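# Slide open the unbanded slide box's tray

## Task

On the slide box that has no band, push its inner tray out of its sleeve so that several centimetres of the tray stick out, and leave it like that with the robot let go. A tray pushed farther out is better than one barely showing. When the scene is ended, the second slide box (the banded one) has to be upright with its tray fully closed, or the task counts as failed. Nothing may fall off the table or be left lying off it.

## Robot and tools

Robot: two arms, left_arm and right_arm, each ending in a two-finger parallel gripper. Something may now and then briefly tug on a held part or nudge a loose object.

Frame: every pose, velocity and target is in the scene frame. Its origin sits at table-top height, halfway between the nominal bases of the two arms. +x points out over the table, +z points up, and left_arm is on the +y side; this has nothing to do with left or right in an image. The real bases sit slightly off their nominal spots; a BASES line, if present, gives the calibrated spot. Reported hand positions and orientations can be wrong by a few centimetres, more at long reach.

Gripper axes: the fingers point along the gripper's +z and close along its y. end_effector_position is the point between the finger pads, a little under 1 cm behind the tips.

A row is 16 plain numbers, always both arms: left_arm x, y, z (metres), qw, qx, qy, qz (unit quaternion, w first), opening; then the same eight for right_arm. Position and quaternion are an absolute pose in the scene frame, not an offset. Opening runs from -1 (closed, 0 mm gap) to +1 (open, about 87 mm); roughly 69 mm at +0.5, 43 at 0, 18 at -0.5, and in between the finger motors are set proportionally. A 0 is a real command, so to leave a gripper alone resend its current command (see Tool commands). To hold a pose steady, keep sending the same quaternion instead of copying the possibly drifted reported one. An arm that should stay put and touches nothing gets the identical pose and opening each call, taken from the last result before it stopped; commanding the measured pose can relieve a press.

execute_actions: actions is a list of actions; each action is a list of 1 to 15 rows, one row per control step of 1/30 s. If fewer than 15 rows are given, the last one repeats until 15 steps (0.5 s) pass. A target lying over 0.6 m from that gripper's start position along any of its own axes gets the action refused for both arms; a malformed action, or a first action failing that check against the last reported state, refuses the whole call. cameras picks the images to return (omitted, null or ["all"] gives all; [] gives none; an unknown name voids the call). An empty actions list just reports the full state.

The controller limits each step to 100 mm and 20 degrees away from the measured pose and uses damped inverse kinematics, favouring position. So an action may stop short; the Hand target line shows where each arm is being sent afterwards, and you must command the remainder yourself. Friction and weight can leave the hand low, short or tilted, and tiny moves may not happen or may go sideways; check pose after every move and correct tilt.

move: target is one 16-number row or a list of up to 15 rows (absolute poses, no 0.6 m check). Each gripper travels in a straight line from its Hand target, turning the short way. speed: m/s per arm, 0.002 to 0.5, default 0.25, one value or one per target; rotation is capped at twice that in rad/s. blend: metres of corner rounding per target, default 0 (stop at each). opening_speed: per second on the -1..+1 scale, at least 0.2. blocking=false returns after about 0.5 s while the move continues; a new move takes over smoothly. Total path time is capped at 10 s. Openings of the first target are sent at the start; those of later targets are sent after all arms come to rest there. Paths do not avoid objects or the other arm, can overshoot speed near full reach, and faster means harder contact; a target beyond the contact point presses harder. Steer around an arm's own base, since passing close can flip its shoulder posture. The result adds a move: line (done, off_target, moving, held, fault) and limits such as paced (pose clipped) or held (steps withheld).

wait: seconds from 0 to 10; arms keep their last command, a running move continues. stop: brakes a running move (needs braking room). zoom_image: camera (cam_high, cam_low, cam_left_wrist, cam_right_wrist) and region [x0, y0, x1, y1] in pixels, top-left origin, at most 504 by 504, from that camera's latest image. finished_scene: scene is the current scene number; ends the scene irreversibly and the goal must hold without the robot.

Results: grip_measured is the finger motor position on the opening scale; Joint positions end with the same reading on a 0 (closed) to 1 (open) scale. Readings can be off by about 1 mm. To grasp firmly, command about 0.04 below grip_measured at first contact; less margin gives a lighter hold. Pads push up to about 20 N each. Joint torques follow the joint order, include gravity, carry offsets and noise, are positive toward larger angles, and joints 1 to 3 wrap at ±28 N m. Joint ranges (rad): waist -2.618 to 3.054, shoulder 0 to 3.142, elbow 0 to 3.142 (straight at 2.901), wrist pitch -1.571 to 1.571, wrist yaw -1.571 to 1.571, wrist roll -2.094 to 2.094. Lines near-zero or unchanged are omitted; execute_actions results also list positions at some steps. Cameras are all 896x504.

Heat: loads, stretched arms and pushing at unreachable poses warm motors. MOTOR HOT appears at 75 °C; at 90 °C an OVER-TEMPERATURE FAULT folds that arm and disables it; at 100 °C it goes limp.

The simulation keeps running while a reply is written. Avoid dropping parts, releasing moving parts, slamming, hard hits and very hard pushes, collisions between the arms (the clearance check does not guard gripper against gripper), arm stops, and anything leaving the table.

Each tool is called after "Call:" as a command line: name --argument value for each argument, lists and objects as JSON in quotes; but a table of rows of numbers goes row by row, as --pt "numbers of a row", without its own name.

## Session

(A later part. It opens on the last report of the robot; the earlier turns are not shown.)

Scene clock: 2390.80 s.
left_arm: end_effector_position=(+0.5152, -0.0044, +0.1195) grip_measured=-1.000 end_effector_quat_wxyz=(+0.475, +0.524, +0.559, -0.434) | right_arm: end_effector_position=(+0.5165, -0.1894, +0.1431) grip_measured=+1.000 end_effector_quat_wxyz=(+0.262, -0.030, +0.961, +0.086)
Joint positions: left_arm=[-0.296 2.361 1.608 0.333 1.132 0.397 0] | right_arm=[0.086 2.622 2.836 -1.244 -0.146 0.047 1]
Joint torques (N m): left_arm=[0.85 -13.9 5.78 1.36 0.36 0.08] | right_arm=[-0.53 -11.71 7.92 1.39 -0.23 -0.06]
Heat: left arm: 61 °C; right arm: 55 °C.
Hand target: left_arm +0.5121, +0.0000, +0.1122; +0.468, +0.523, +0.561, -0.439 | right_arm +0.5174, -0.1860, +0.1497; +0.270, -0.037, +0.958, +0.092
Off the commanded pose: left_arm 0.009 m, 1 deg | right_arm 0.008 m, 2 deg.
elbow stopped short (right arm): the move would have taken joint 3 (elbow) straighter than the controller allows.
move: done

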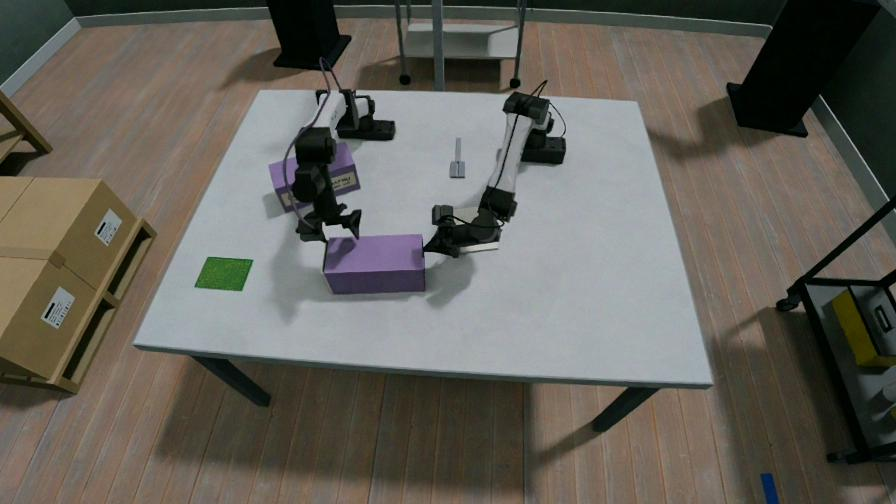

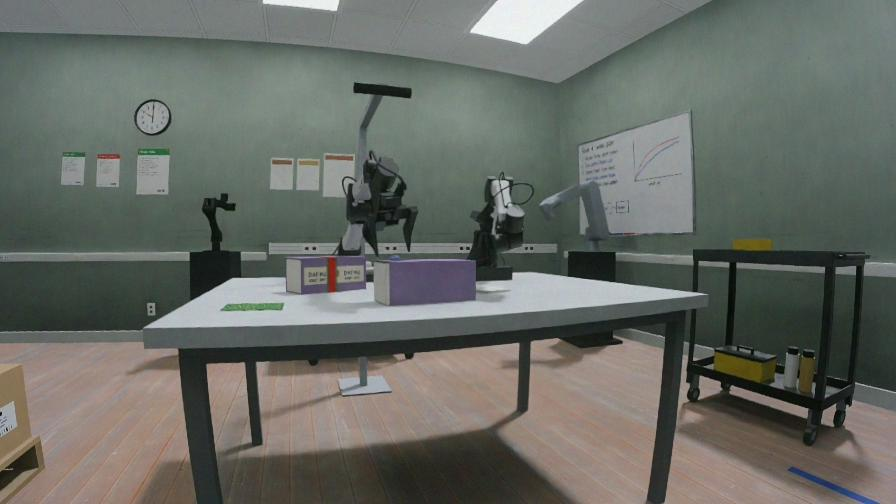

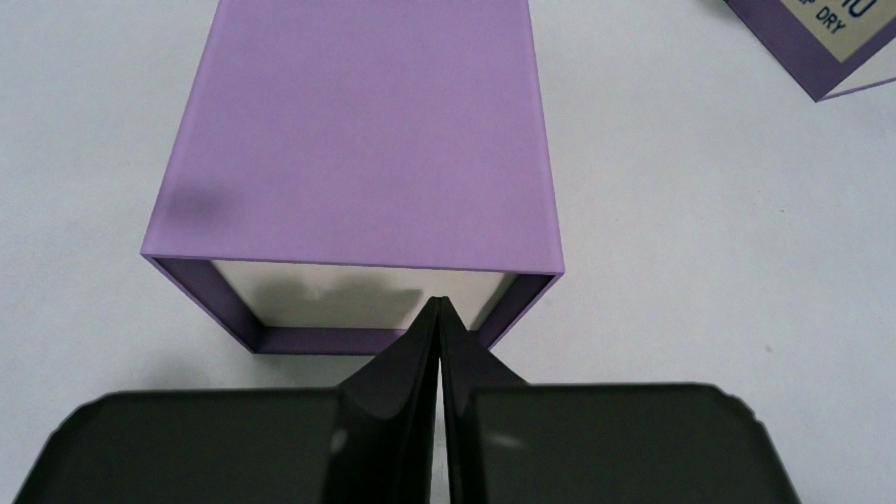

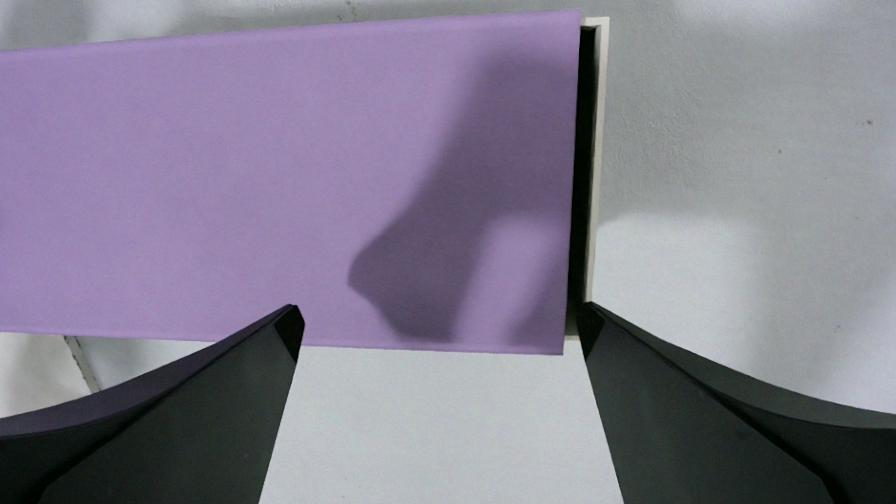

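Call:
move --pt "0.512 0.0 0.112 0.468 0.523 0.561 -0.439 -1 0.527 -0.187 0.136 0.2529 -0.0385 0.9624 0.0914 1" --speed 0.05 --cameras '["cam_right_wrist","cam_low"]'

Call:
zoom_image --camera "cam_low" --region '[350, 220, 450, 320]'

Call:
zoom_image --camera "cam_right_wrist" --region '[440, 200, 680, 440]'

Scene clock: 2414.47 s.
left_arm: end_effector_position=(+0.5151, -0.0045, +0.1196) grip_measured=-1.000 end_effector_quat_wxyz=(+0.475, +0.524, +0.558, -0.434) | right_arm: end_effector_position=(+0.5176, -0.1890, +0.1258) grip_measured=+1.000 end_effector_quat_wxyz=(+0.249, -0.031, +0.964, +0.086)
Joint positions: left_arm=[-0.296 2.361 1.608 0.333 1.133 0.398 0] | right_arm=[0.086 2.654 2.836 -1.239 -0.148 0.044 1]
Joint torques (N m): left_arm=[0.77 -13.87 5.71 1.4 0.41 0.03] | right_arm=[-0.77 -11.99 7.97 1.72 -0.23 -0.04]
Heat: left arm: 62 °C; right arm: 61 °C.
Hand target: left_arm +0.5121, +0.0000, +0.1122; +0.468, +0.523, +0.561, -0.439 | right_arm +0.5258, -0.1870, +0.1360; +0.272, -0.037, +0.957, +0.092
Off the commanded pose: left_arm 0.009 m, 1 deg | right_arm 0.014 m, 1 deg.
elbow stopped short (right arm): the move would have taken joint 3 (elbow) straighter than the controller allows.
move: off_target (right_arm)
Images, in order: cam_low, cam_right_wrist.

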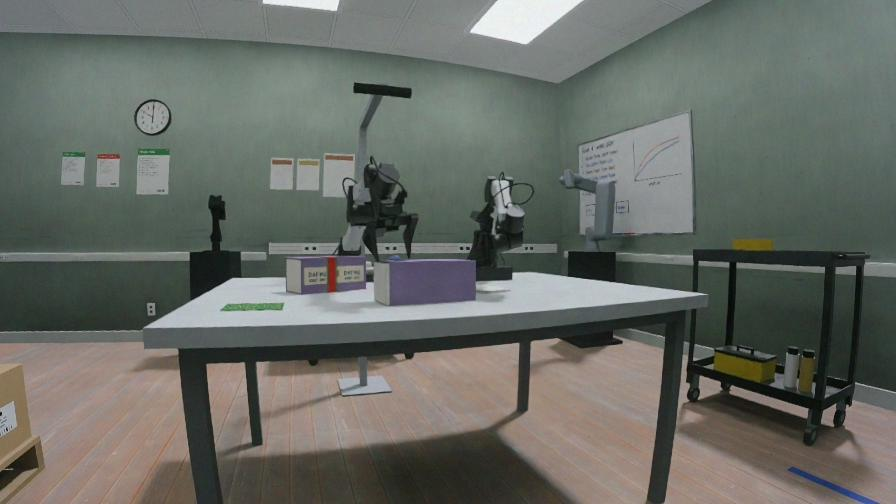

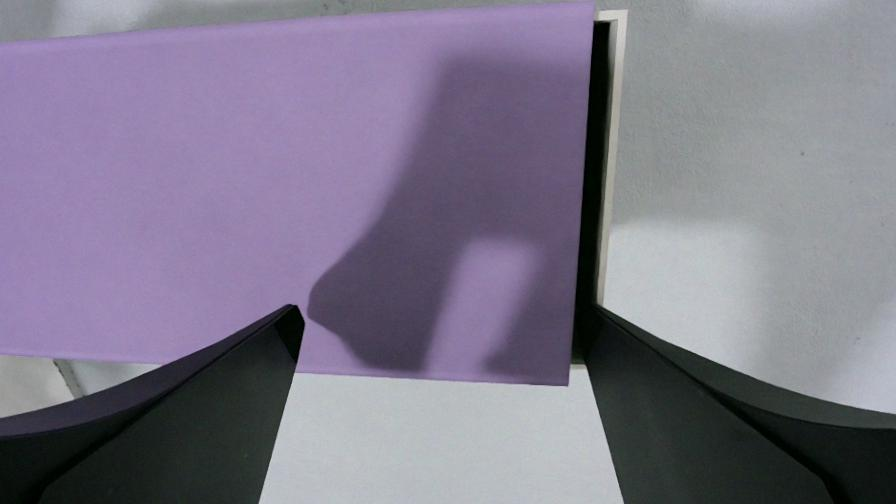

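Scaled by 5.040 from the camera's 896x504 image, which has a finer 1280x720 frame.

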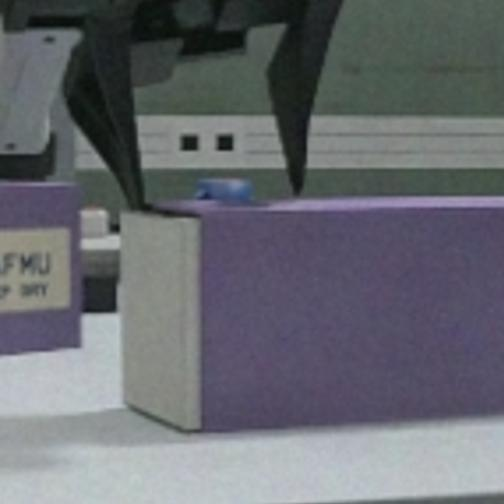

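Scaled by 2.100 from the camera's 896x504 image, which has a finer 1280x720 frame.

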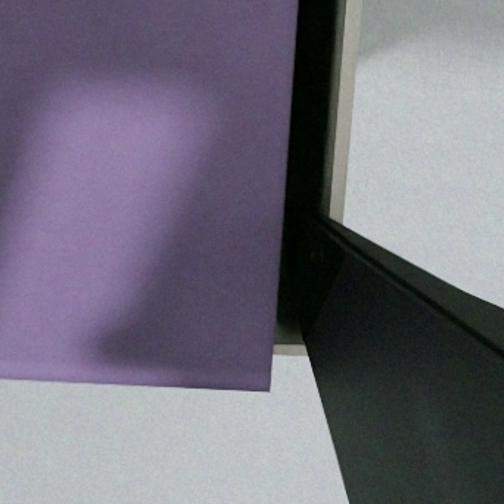

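Call:
move --pt "0.512 0.0 0.112 0.468 0.523 0.561 -0.439 -1 0.523 -0.1835 0.134 0.2529 -0.0385 0.9624 0.0914 1" --pt "0.512 0.0 0.112 0.468 0.523 0.561 -0.439 -1 0.522 -0.1835 0.127 0.2529 -0.0385 0.9624 0.0914 1" --speed 0.04 --cameras '["cam_right_wrist","cam_low"]'

Call:
zoom_image --camera "cam_low" --region '[350, 220, 450, 320]'

Call:
zoom_image --camera "cam_right_wrist" --region '[440, 200, 680, 440]'

Scene clock: 2425.90 s.
left_arm: end_effector_position=(+0.5151, -0.0045, +0.1196) grip_measured=-1.000 end_effector_quat_wxyz=(+0.475, +0.524, +0.558, -0.434) | right_arm: end_effector_position=(+0.5179, -0.1884, +0.1218) grip_measured=+1.000 end_effector_quat_wxyz=(+0.246, -0.032, +0.965, +0.087)
Joint positions: left_arm=[-0.296 2.361 1.608 0.333 1.133 0.399 0] | right_arm=[0.086 2.662 2.836 -1.237 -0.152 0.044 1]
Joint torques (N m): left_arm=[0.58 -13.86 5.91 1.36 0.41 0.01] | right_arm=[-0.17 -11.52 7.97 1.47 -0.15 -0.02]
Hand target: left_arm +0.5121, +0.0000, +0.1122; +0.468, +0.523, +0.561, -0.439 | right_arm +0.5215, -0.1835, +0.1269; +0.257, -0.038, +0.961, +0.092
Off the commanded pose: left_arm 0.009 m, 1 deg | right_arm 0.008 m, 1 deg.
elbow stopped short (right arm): the move would have taken joint 3 (elbow) straighter than the controller allows.
move: done
Images, in order: cam_low, cam_right_wrist.

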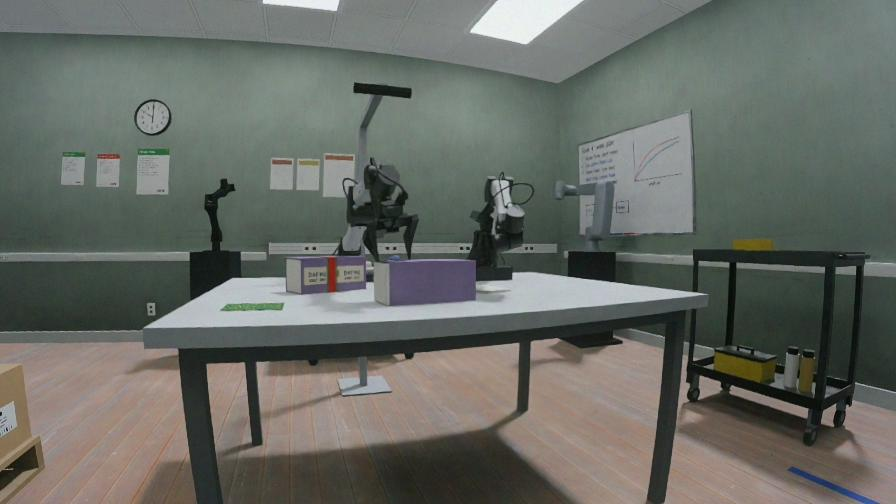

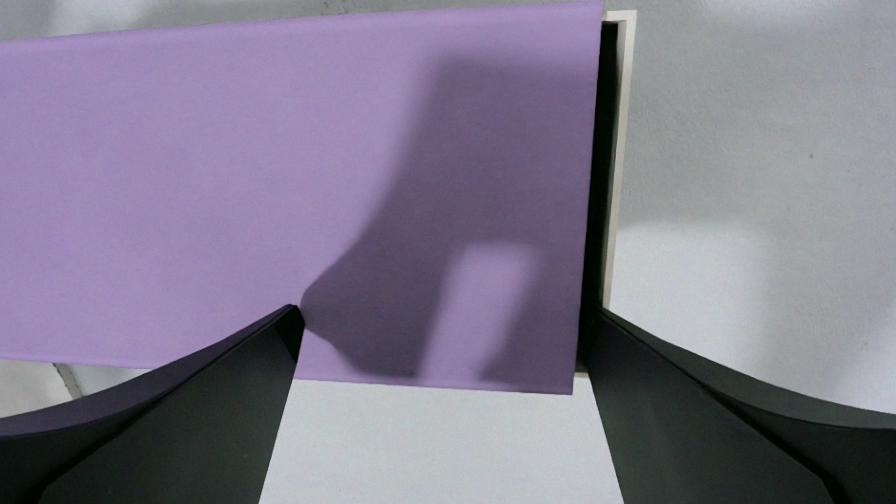

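Scaled by 5.040 from the camera's 896x504 image, which has a finer 1280x720 frame.

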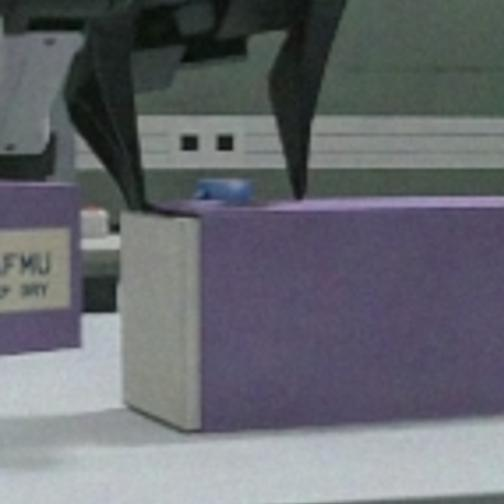

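Scaled by 2.100 from the camera's 896x504 image, which has a finer 1280x720 frame.

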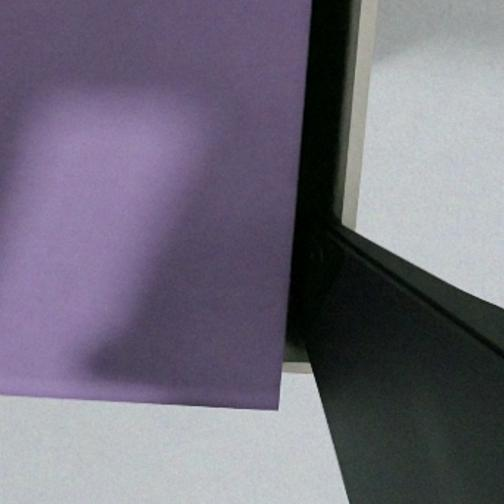

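Call:
move --pt "0.512 0.0 0.112 0.468 0.523 0.561 -0.439 -1 0.520 -0.179 0.120 0.2529 -0.0385 0.9624 0.0914 1" --speed 0.04 --cameras '["cam_right_wrist","cam_low"]'

Call:
zoom_image --camera "cam_low" --region '[350, 220, 450, 320]'

Call:
zoom_image --camera "cam_right_wrist" --region '[440, 200, 680, 440]'

Scene clock: 2434.73 s.
left_arm: end_effector_position=(+0.5151, -0.0045, +0.1196) grip_measured=-1.000 end_effector_quat_wxyz=(+0.475, +0.524, +0.558, -0.434) | right_arm: end_effector_position=(+0.5190, -0.1840, +0.1213) grip_measured=+1.000 end_effector_quat_wxyz=(+0.248, -0.035, +0.964, +0.089)
Joint positions: left_arm=[-0.296 2.361 1.608 0.333 1.134 0.399 0] | right_arm=[0.093 2.662 2.832 -1.228 -0.153 0.044 1]
Joint torques (N m): left_arm=[0.88 -14.08 5.83 1.43 0.33 -0.02] | right_arm=[-0.05 -12.79 3.82 1.7 -0.11 0.06]
Hand target: left_arm +0.5121, +0.0000, +0.1122; +0.468, +0.523, +0.561, -0.439 | right_arm +0.5202, -0.1791, +0.1201; +0.250, -0.039, +0.963, +0.091
Off the commanded pose: left_arm 0.009 m, 1 deg | right_arm 0.005 m, 1 deg.
move: done
Images, in order: cam_low, cam_right_wrist.

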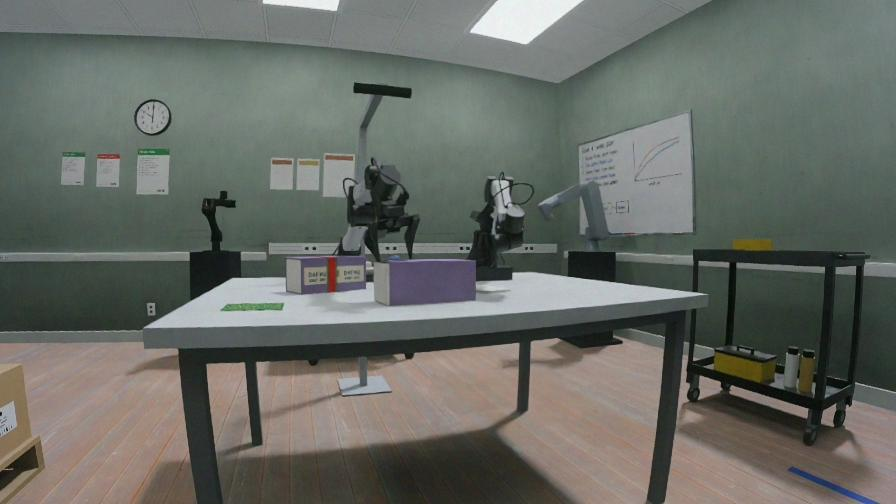

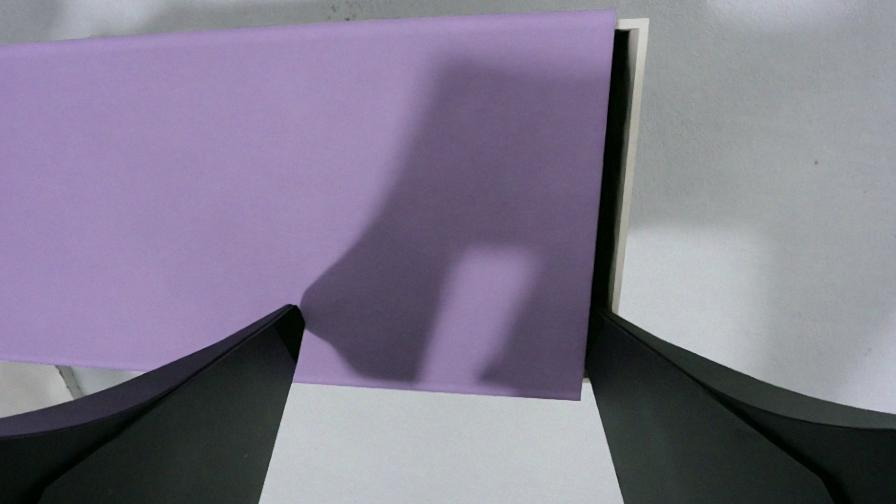

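Scaled by 5.040 from the camera's 896x504 image, which has a finer 1280x720 frame.

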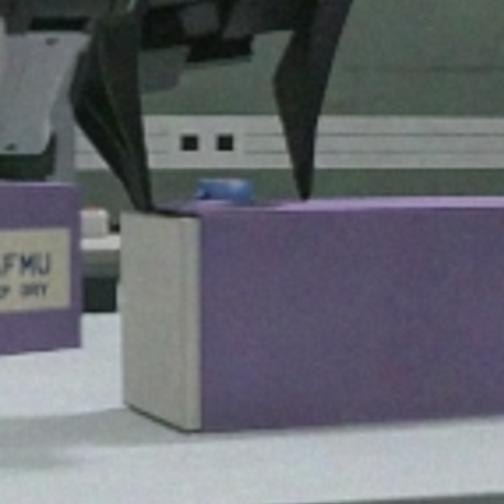

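Scaled by 2.100 from the camera's 896x504 image, which has a finer 1280x720 frame.

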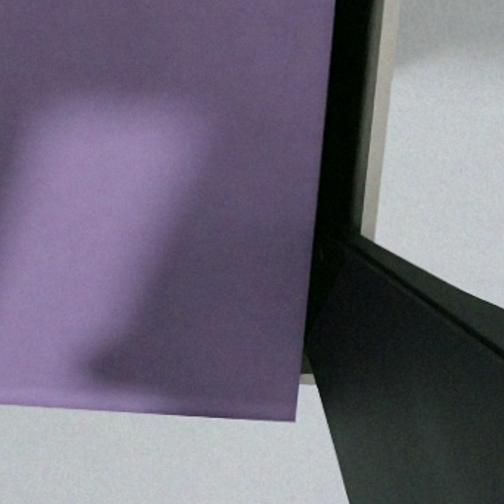

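Call:
move --pt "0.514 -0.015 0.106 0.468 0.523 0.561 -0.439 -1 0.519 -0.173 0.117 0.2529 -0.0385 0.9624 0.0914 1" --pt "0.511 -0.068 0.106 0.468 0.523 0.561 -0.439 -1 0.517 -0.142 0.114 0.2529 -0.0385 0.9624 0.0914 1" --speed 0.04 --blend 0.005

Call:
zoom_image --camera "cam_low" --region '[350, 220, 450, 320]'

Call:
zoom_image --camera "cam_right_wrist" --region '[440, 200, 680, 440]'

Scene clock: 2448.37 s.
left_arm: end_effector_position=(+0.5252, -0.0301, +0.1118) grip_measured=-1.000 end_effector_quat_wxyz=(+0.475, +0.503, +0.584, -0.424) | right_arm: end_effector_position=(+0.5295, -0.1843, +0.1226) grip_measured=+1.000 end_effector_quat_wxyz=(+0.272, -0.014, +0.960, +0.063)
Joint positions: left_arm=[-0.346 2.413 1.669 0.369 1.031 0.309 0] | right_arm=[0.111 2.606 2.713 -1.117 -0.079 0.087 1]
Joint torques (N m): left_arm=[-6.82 -11.14 10.52 1.74 0.24 -0.11] | right_arm=[4.25 -12.48 3.18 1.46 -0.44 0.26]
Hand target: left_arm +0.5081, -0.0655, +0.1065; +0.468, +0.523, +0.561, -0.439 | right_arm +0.5163, -0.1437, +0.1143; +0.250, -0.038, +0.963, +0.090
Off the commanded pose: left_arm 0.041 m, 4 deg | right_arm 0.045 m, 5 deg.
move: off_target (left_arm, right_arm)

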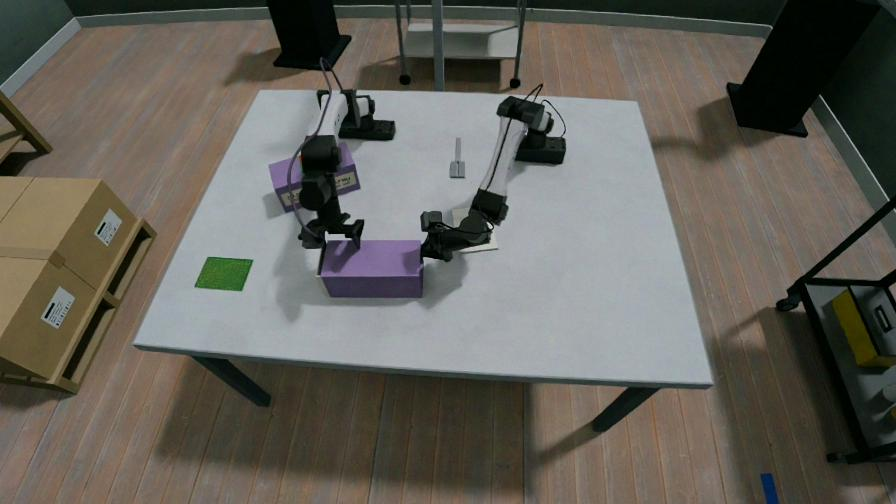

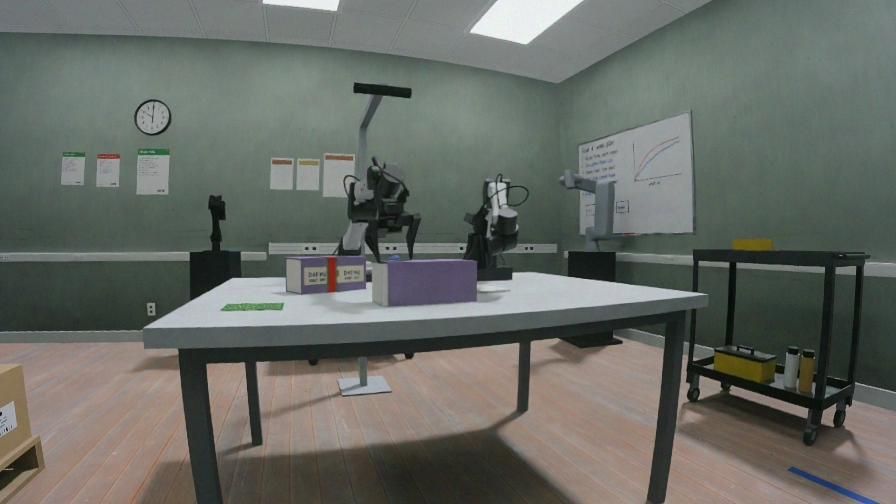

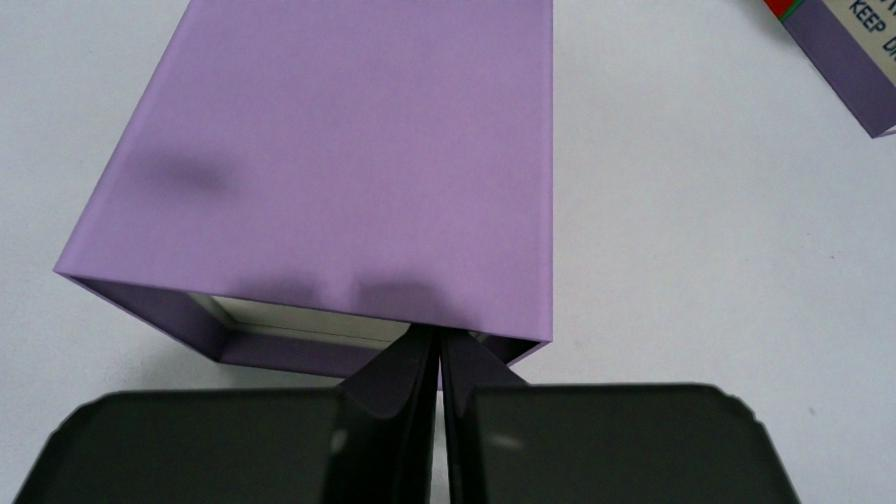

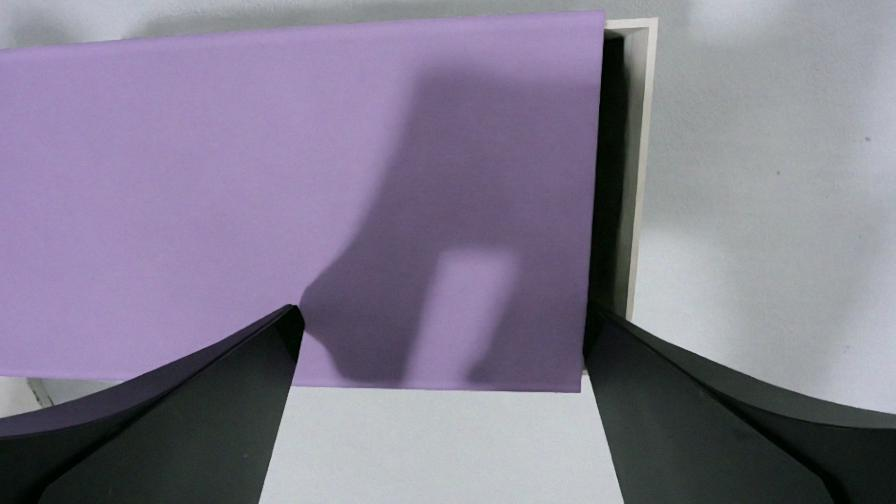

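Scaled by 5.040 from the camera's 896x504 image, which has a finer 1280x720 frame.

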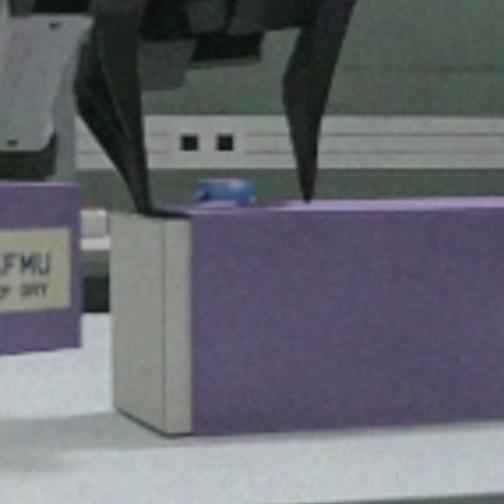

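Scaled by 2.100 from the camera's 896x504 image, which has a finer 1280x720 frame.

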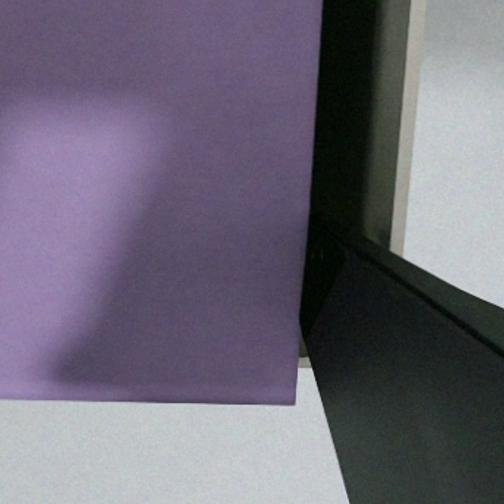

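Call:
move --pt "0.505 -0.090 0.106 0.468 0.523 0.561 -0.439 -1 0.512 -0.130 0.112 0.2529 -0.0385 0.9624 0.0914 1" --speed 0.03

Call:
zoom_image --camera "cam_low" --region '[350, 220, 450, 320]'

Call:
zoom_image --camera "cam_high" --region '[290, 190, 450, 310]'

Scene clock: 2459.83 s.
left_arm: end_effector_position=(+0.5307, -0.0374, +0.1091) grip_measured=-1.000 end_effector_quat_wxyz=(+0.482, +0.494, +0.597, -0.410) | right_arm: end_effector_position=(+0.5300, -0.1883, +0.1240) grip_measured=+1.000 end_effector_quat_wxyz=(+0.281, -0.003, +0.959, +0.043)
Joint positions: left_arm=[-0.364 2.423 1.679 0.383 0.97 0.288 0] | right_arm=[0.117 2.554 2.614 -1.055 -0.03 0.103 1]
Joint torques (N m): left_arm=[-8.98 -11.17 10.84 1.79 0.4 -0.12] | right_arm=[5.57 -12.25 3 1.35 -0.74 0.31]
Hand target: left_arm +0.5009, -0.0853, +0.1065; +0.468, +0.523, +0.562, -0.439 | right_arm +0.5107, -0.1330, +0.1129; +0.249, -0.038, +0.964, +0.089
Off the commanded pose: left_arm 0.059 m, 6 deg | right_arm 0.062 m, 8 deg.
move: off_target (left_arm, right_arm)

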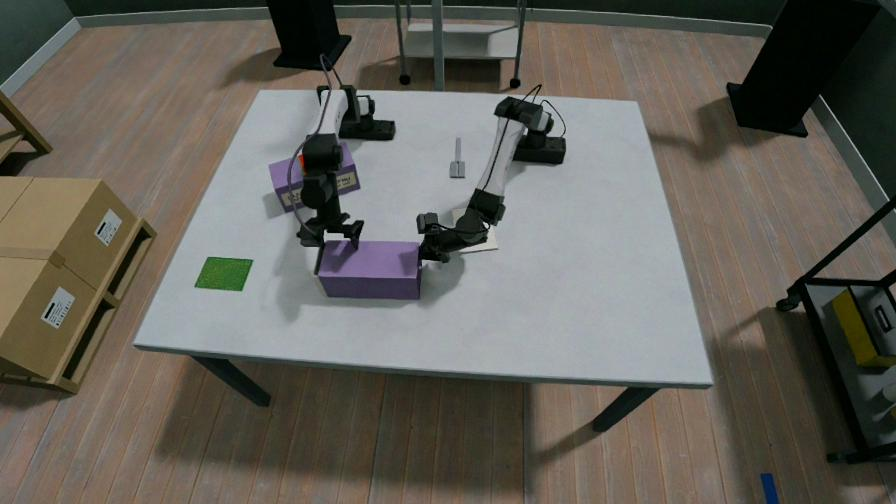

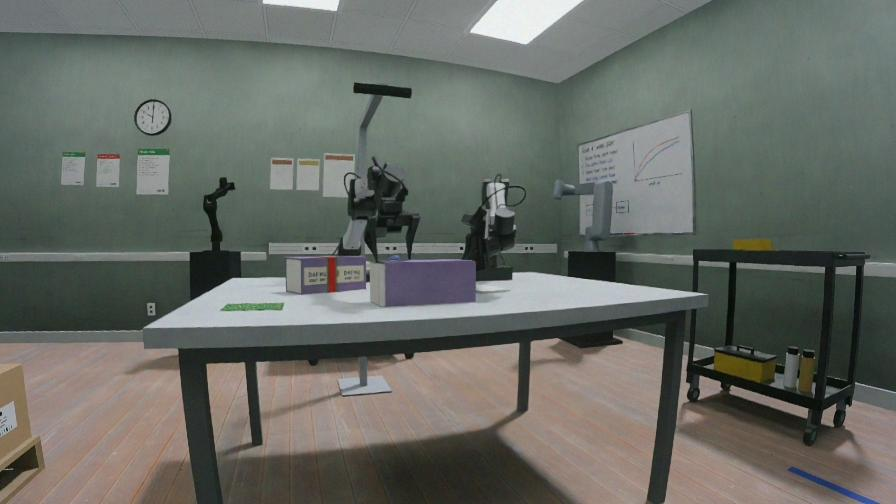

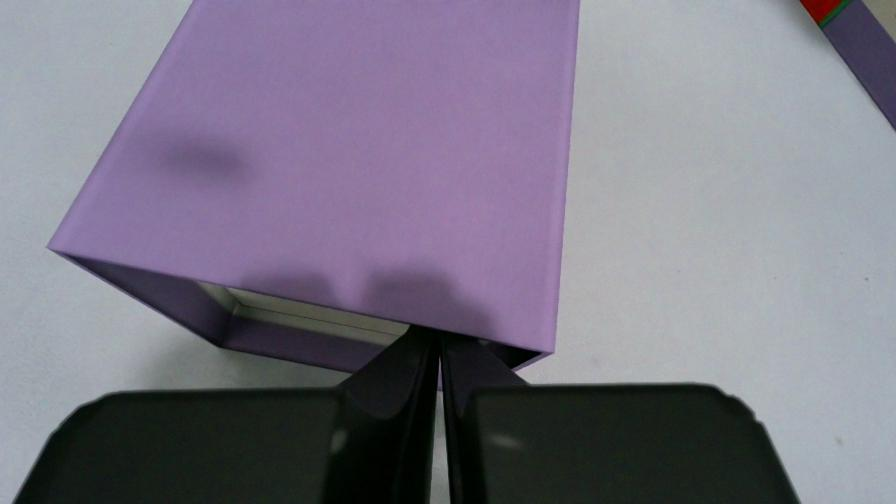

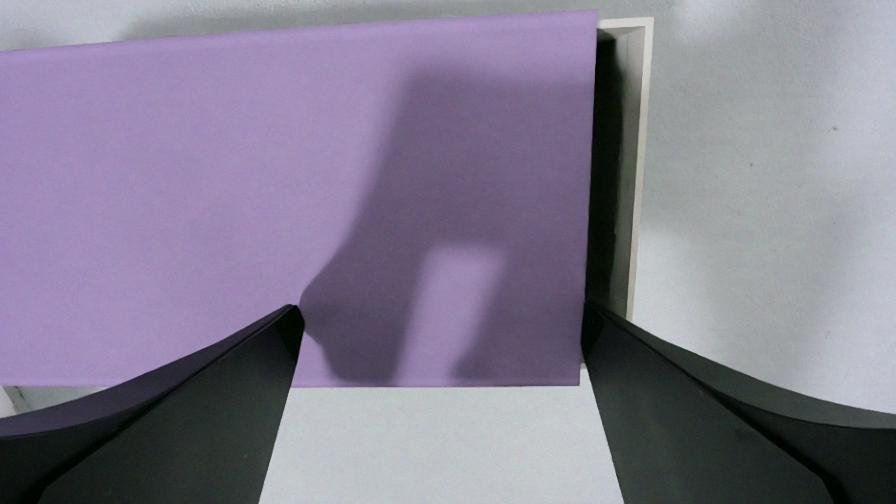

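Scaled by 5.040 from the camera's 896x504 image, which has a finer 1280x720 frame.

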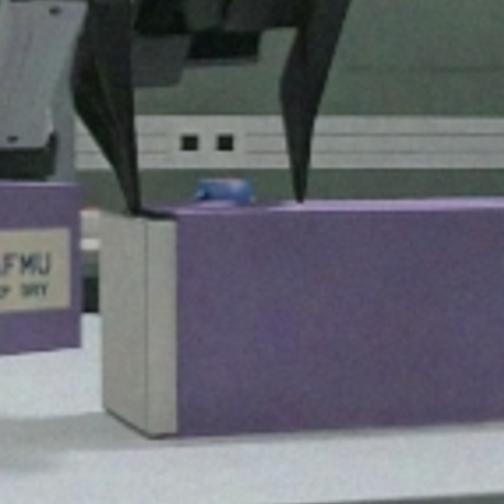

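Scaled by 3.150 from the camera's 896x504 image, which has a finer 1280x720 frame.

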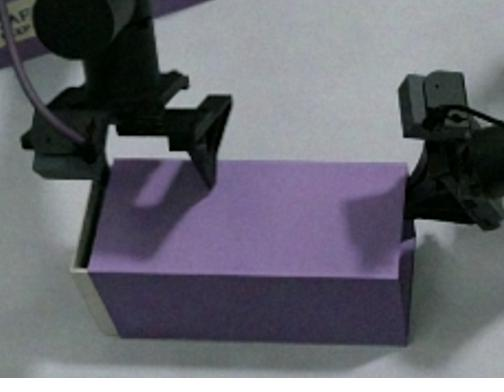

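Call:
move --pt "0.530 -0.005 0.106 0.468 0.523 0.561 -0.439 -1 0.530 -0.178 0.122 0.2529 -0.0385 0.9624 0.0914 1" --pt "0.553 0.0 0.095 0.494 0.504 0.540 -0.461 -1 0.530 -0.178 0.122 0.2529 -0.0385 0.9624 0.0914 1" --speed 0.06

Call:
zoom_image --camera "cam_low" --region '[350, 220, 450, 320]'

Call:
zoom_image --camera "cam_high" --region '[290, 190, 450, 310]'

Scene clock: 2490.90 s.
left_arm: end_effector_position=(+0.5491, -0.0009, +0.0998) grip_measured=-1.000 end_effector_quat_wxyz=(+0.493, +0.503, +0.544, -0.456) | right_arm: end_effector_position=(+0.5327, -0.1779, +0.1223) grip_measured=+1.000 end_effector_quat_wxyz=(+0.274, -0.033, +0.957, +0.088)
Joint positions: left_arm=[-0.259 2.54 1.754 0.523 1.19 0.245 0] | right_arm=[0.104 2.672 2.837 -1.168 -0.14 0.06 1]
Joint torques (N m): left_arm=[0.69 -12.63 9.68 1.52 0.29 -0.12] | right_arm=[-0.94 -11.26 8.01 1.2 -0.21 -0.08]
Heat: left arm: 58 °C; right arm: 67 °C.
Hand target: left_arm +0.5528, +0.0001, +0.0949; +0.493, +0.504, +0.540, -0.460 | right_arm +0.5294, -0.1779, +0.1217; +0.267, -0.037, +0.959, +0.092
Off the commanded pose: left_arm 0.006 m, 1 deg | right_arm 0.003 m, 3 deg.
elbow stopped short (right arm): the move would have taken joint 3 (elbow) straighter than the controller allows.
move: off_target (right_arm)

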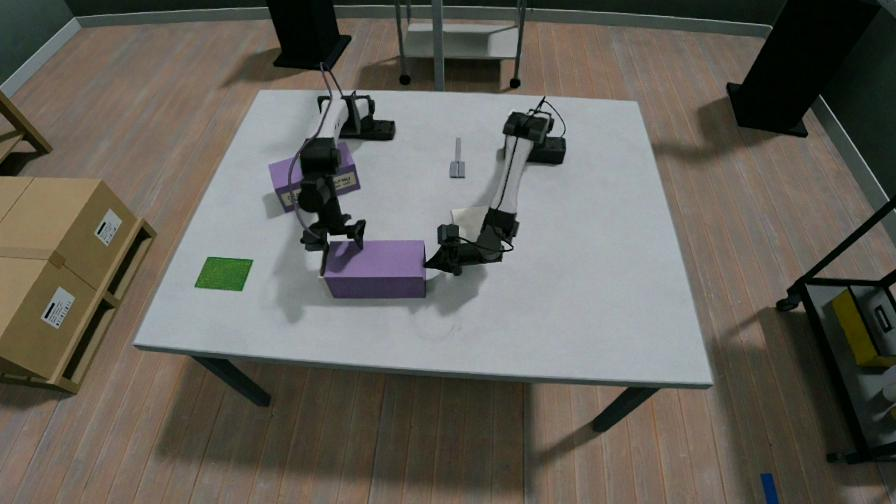

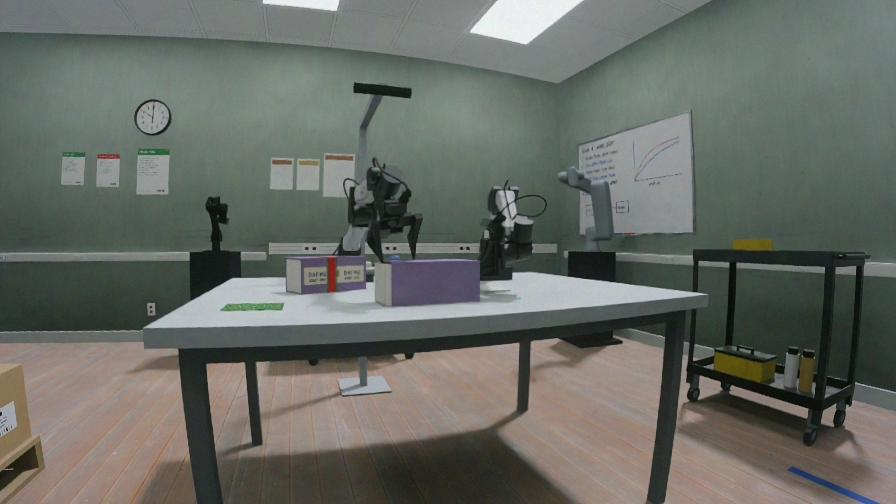

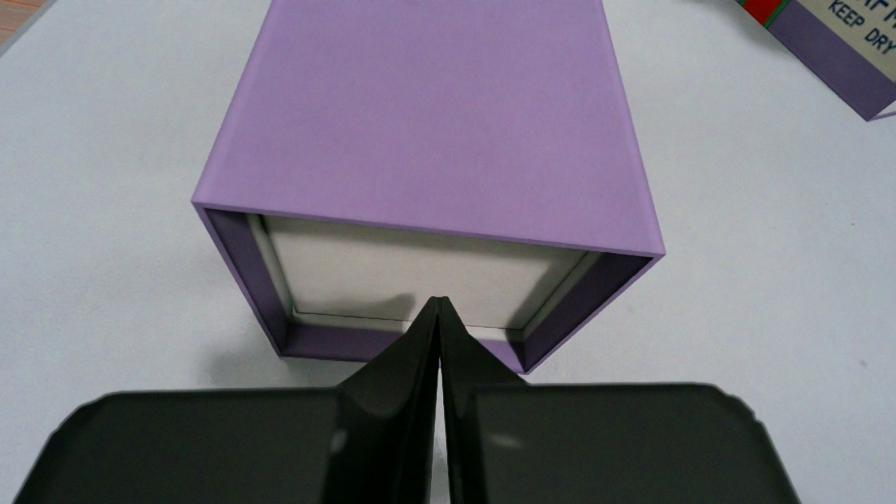

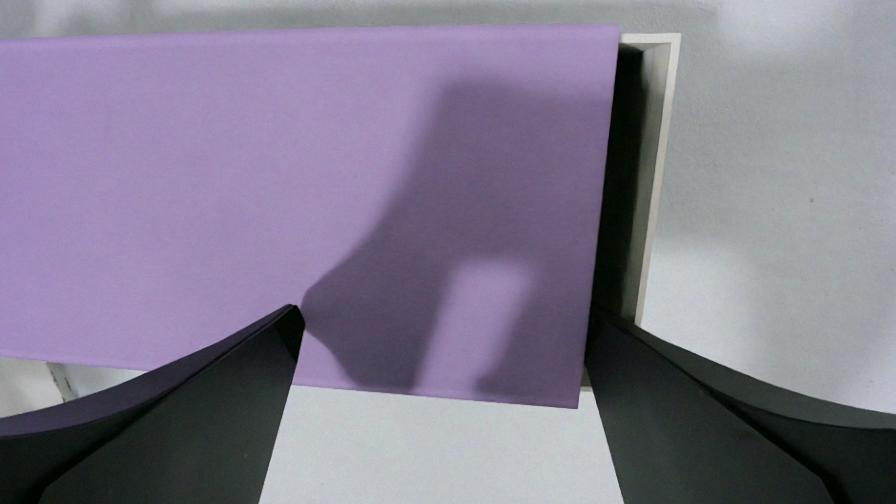

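Scaled by 5.040 from the camera's 896x504 image, which has a finer 1280x720 frame.

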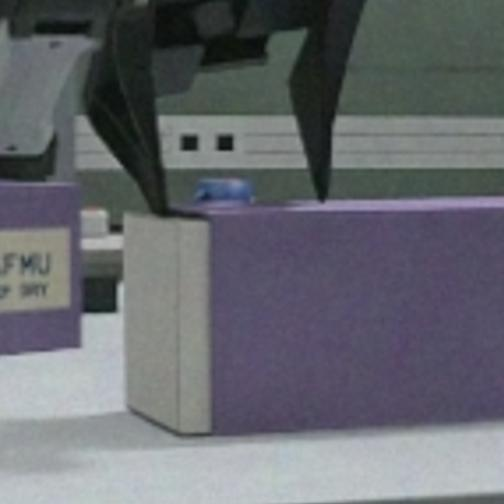

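Scaled by 3.150 from the camera's 896x504 image, which has a finer 1280x720 frame.

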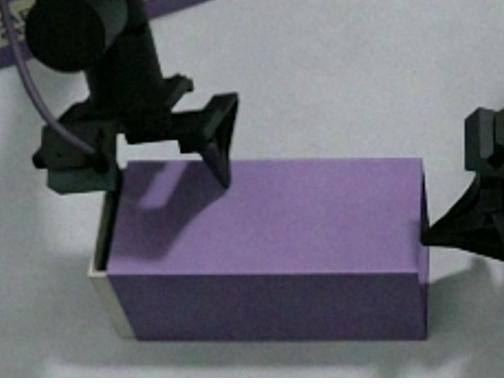

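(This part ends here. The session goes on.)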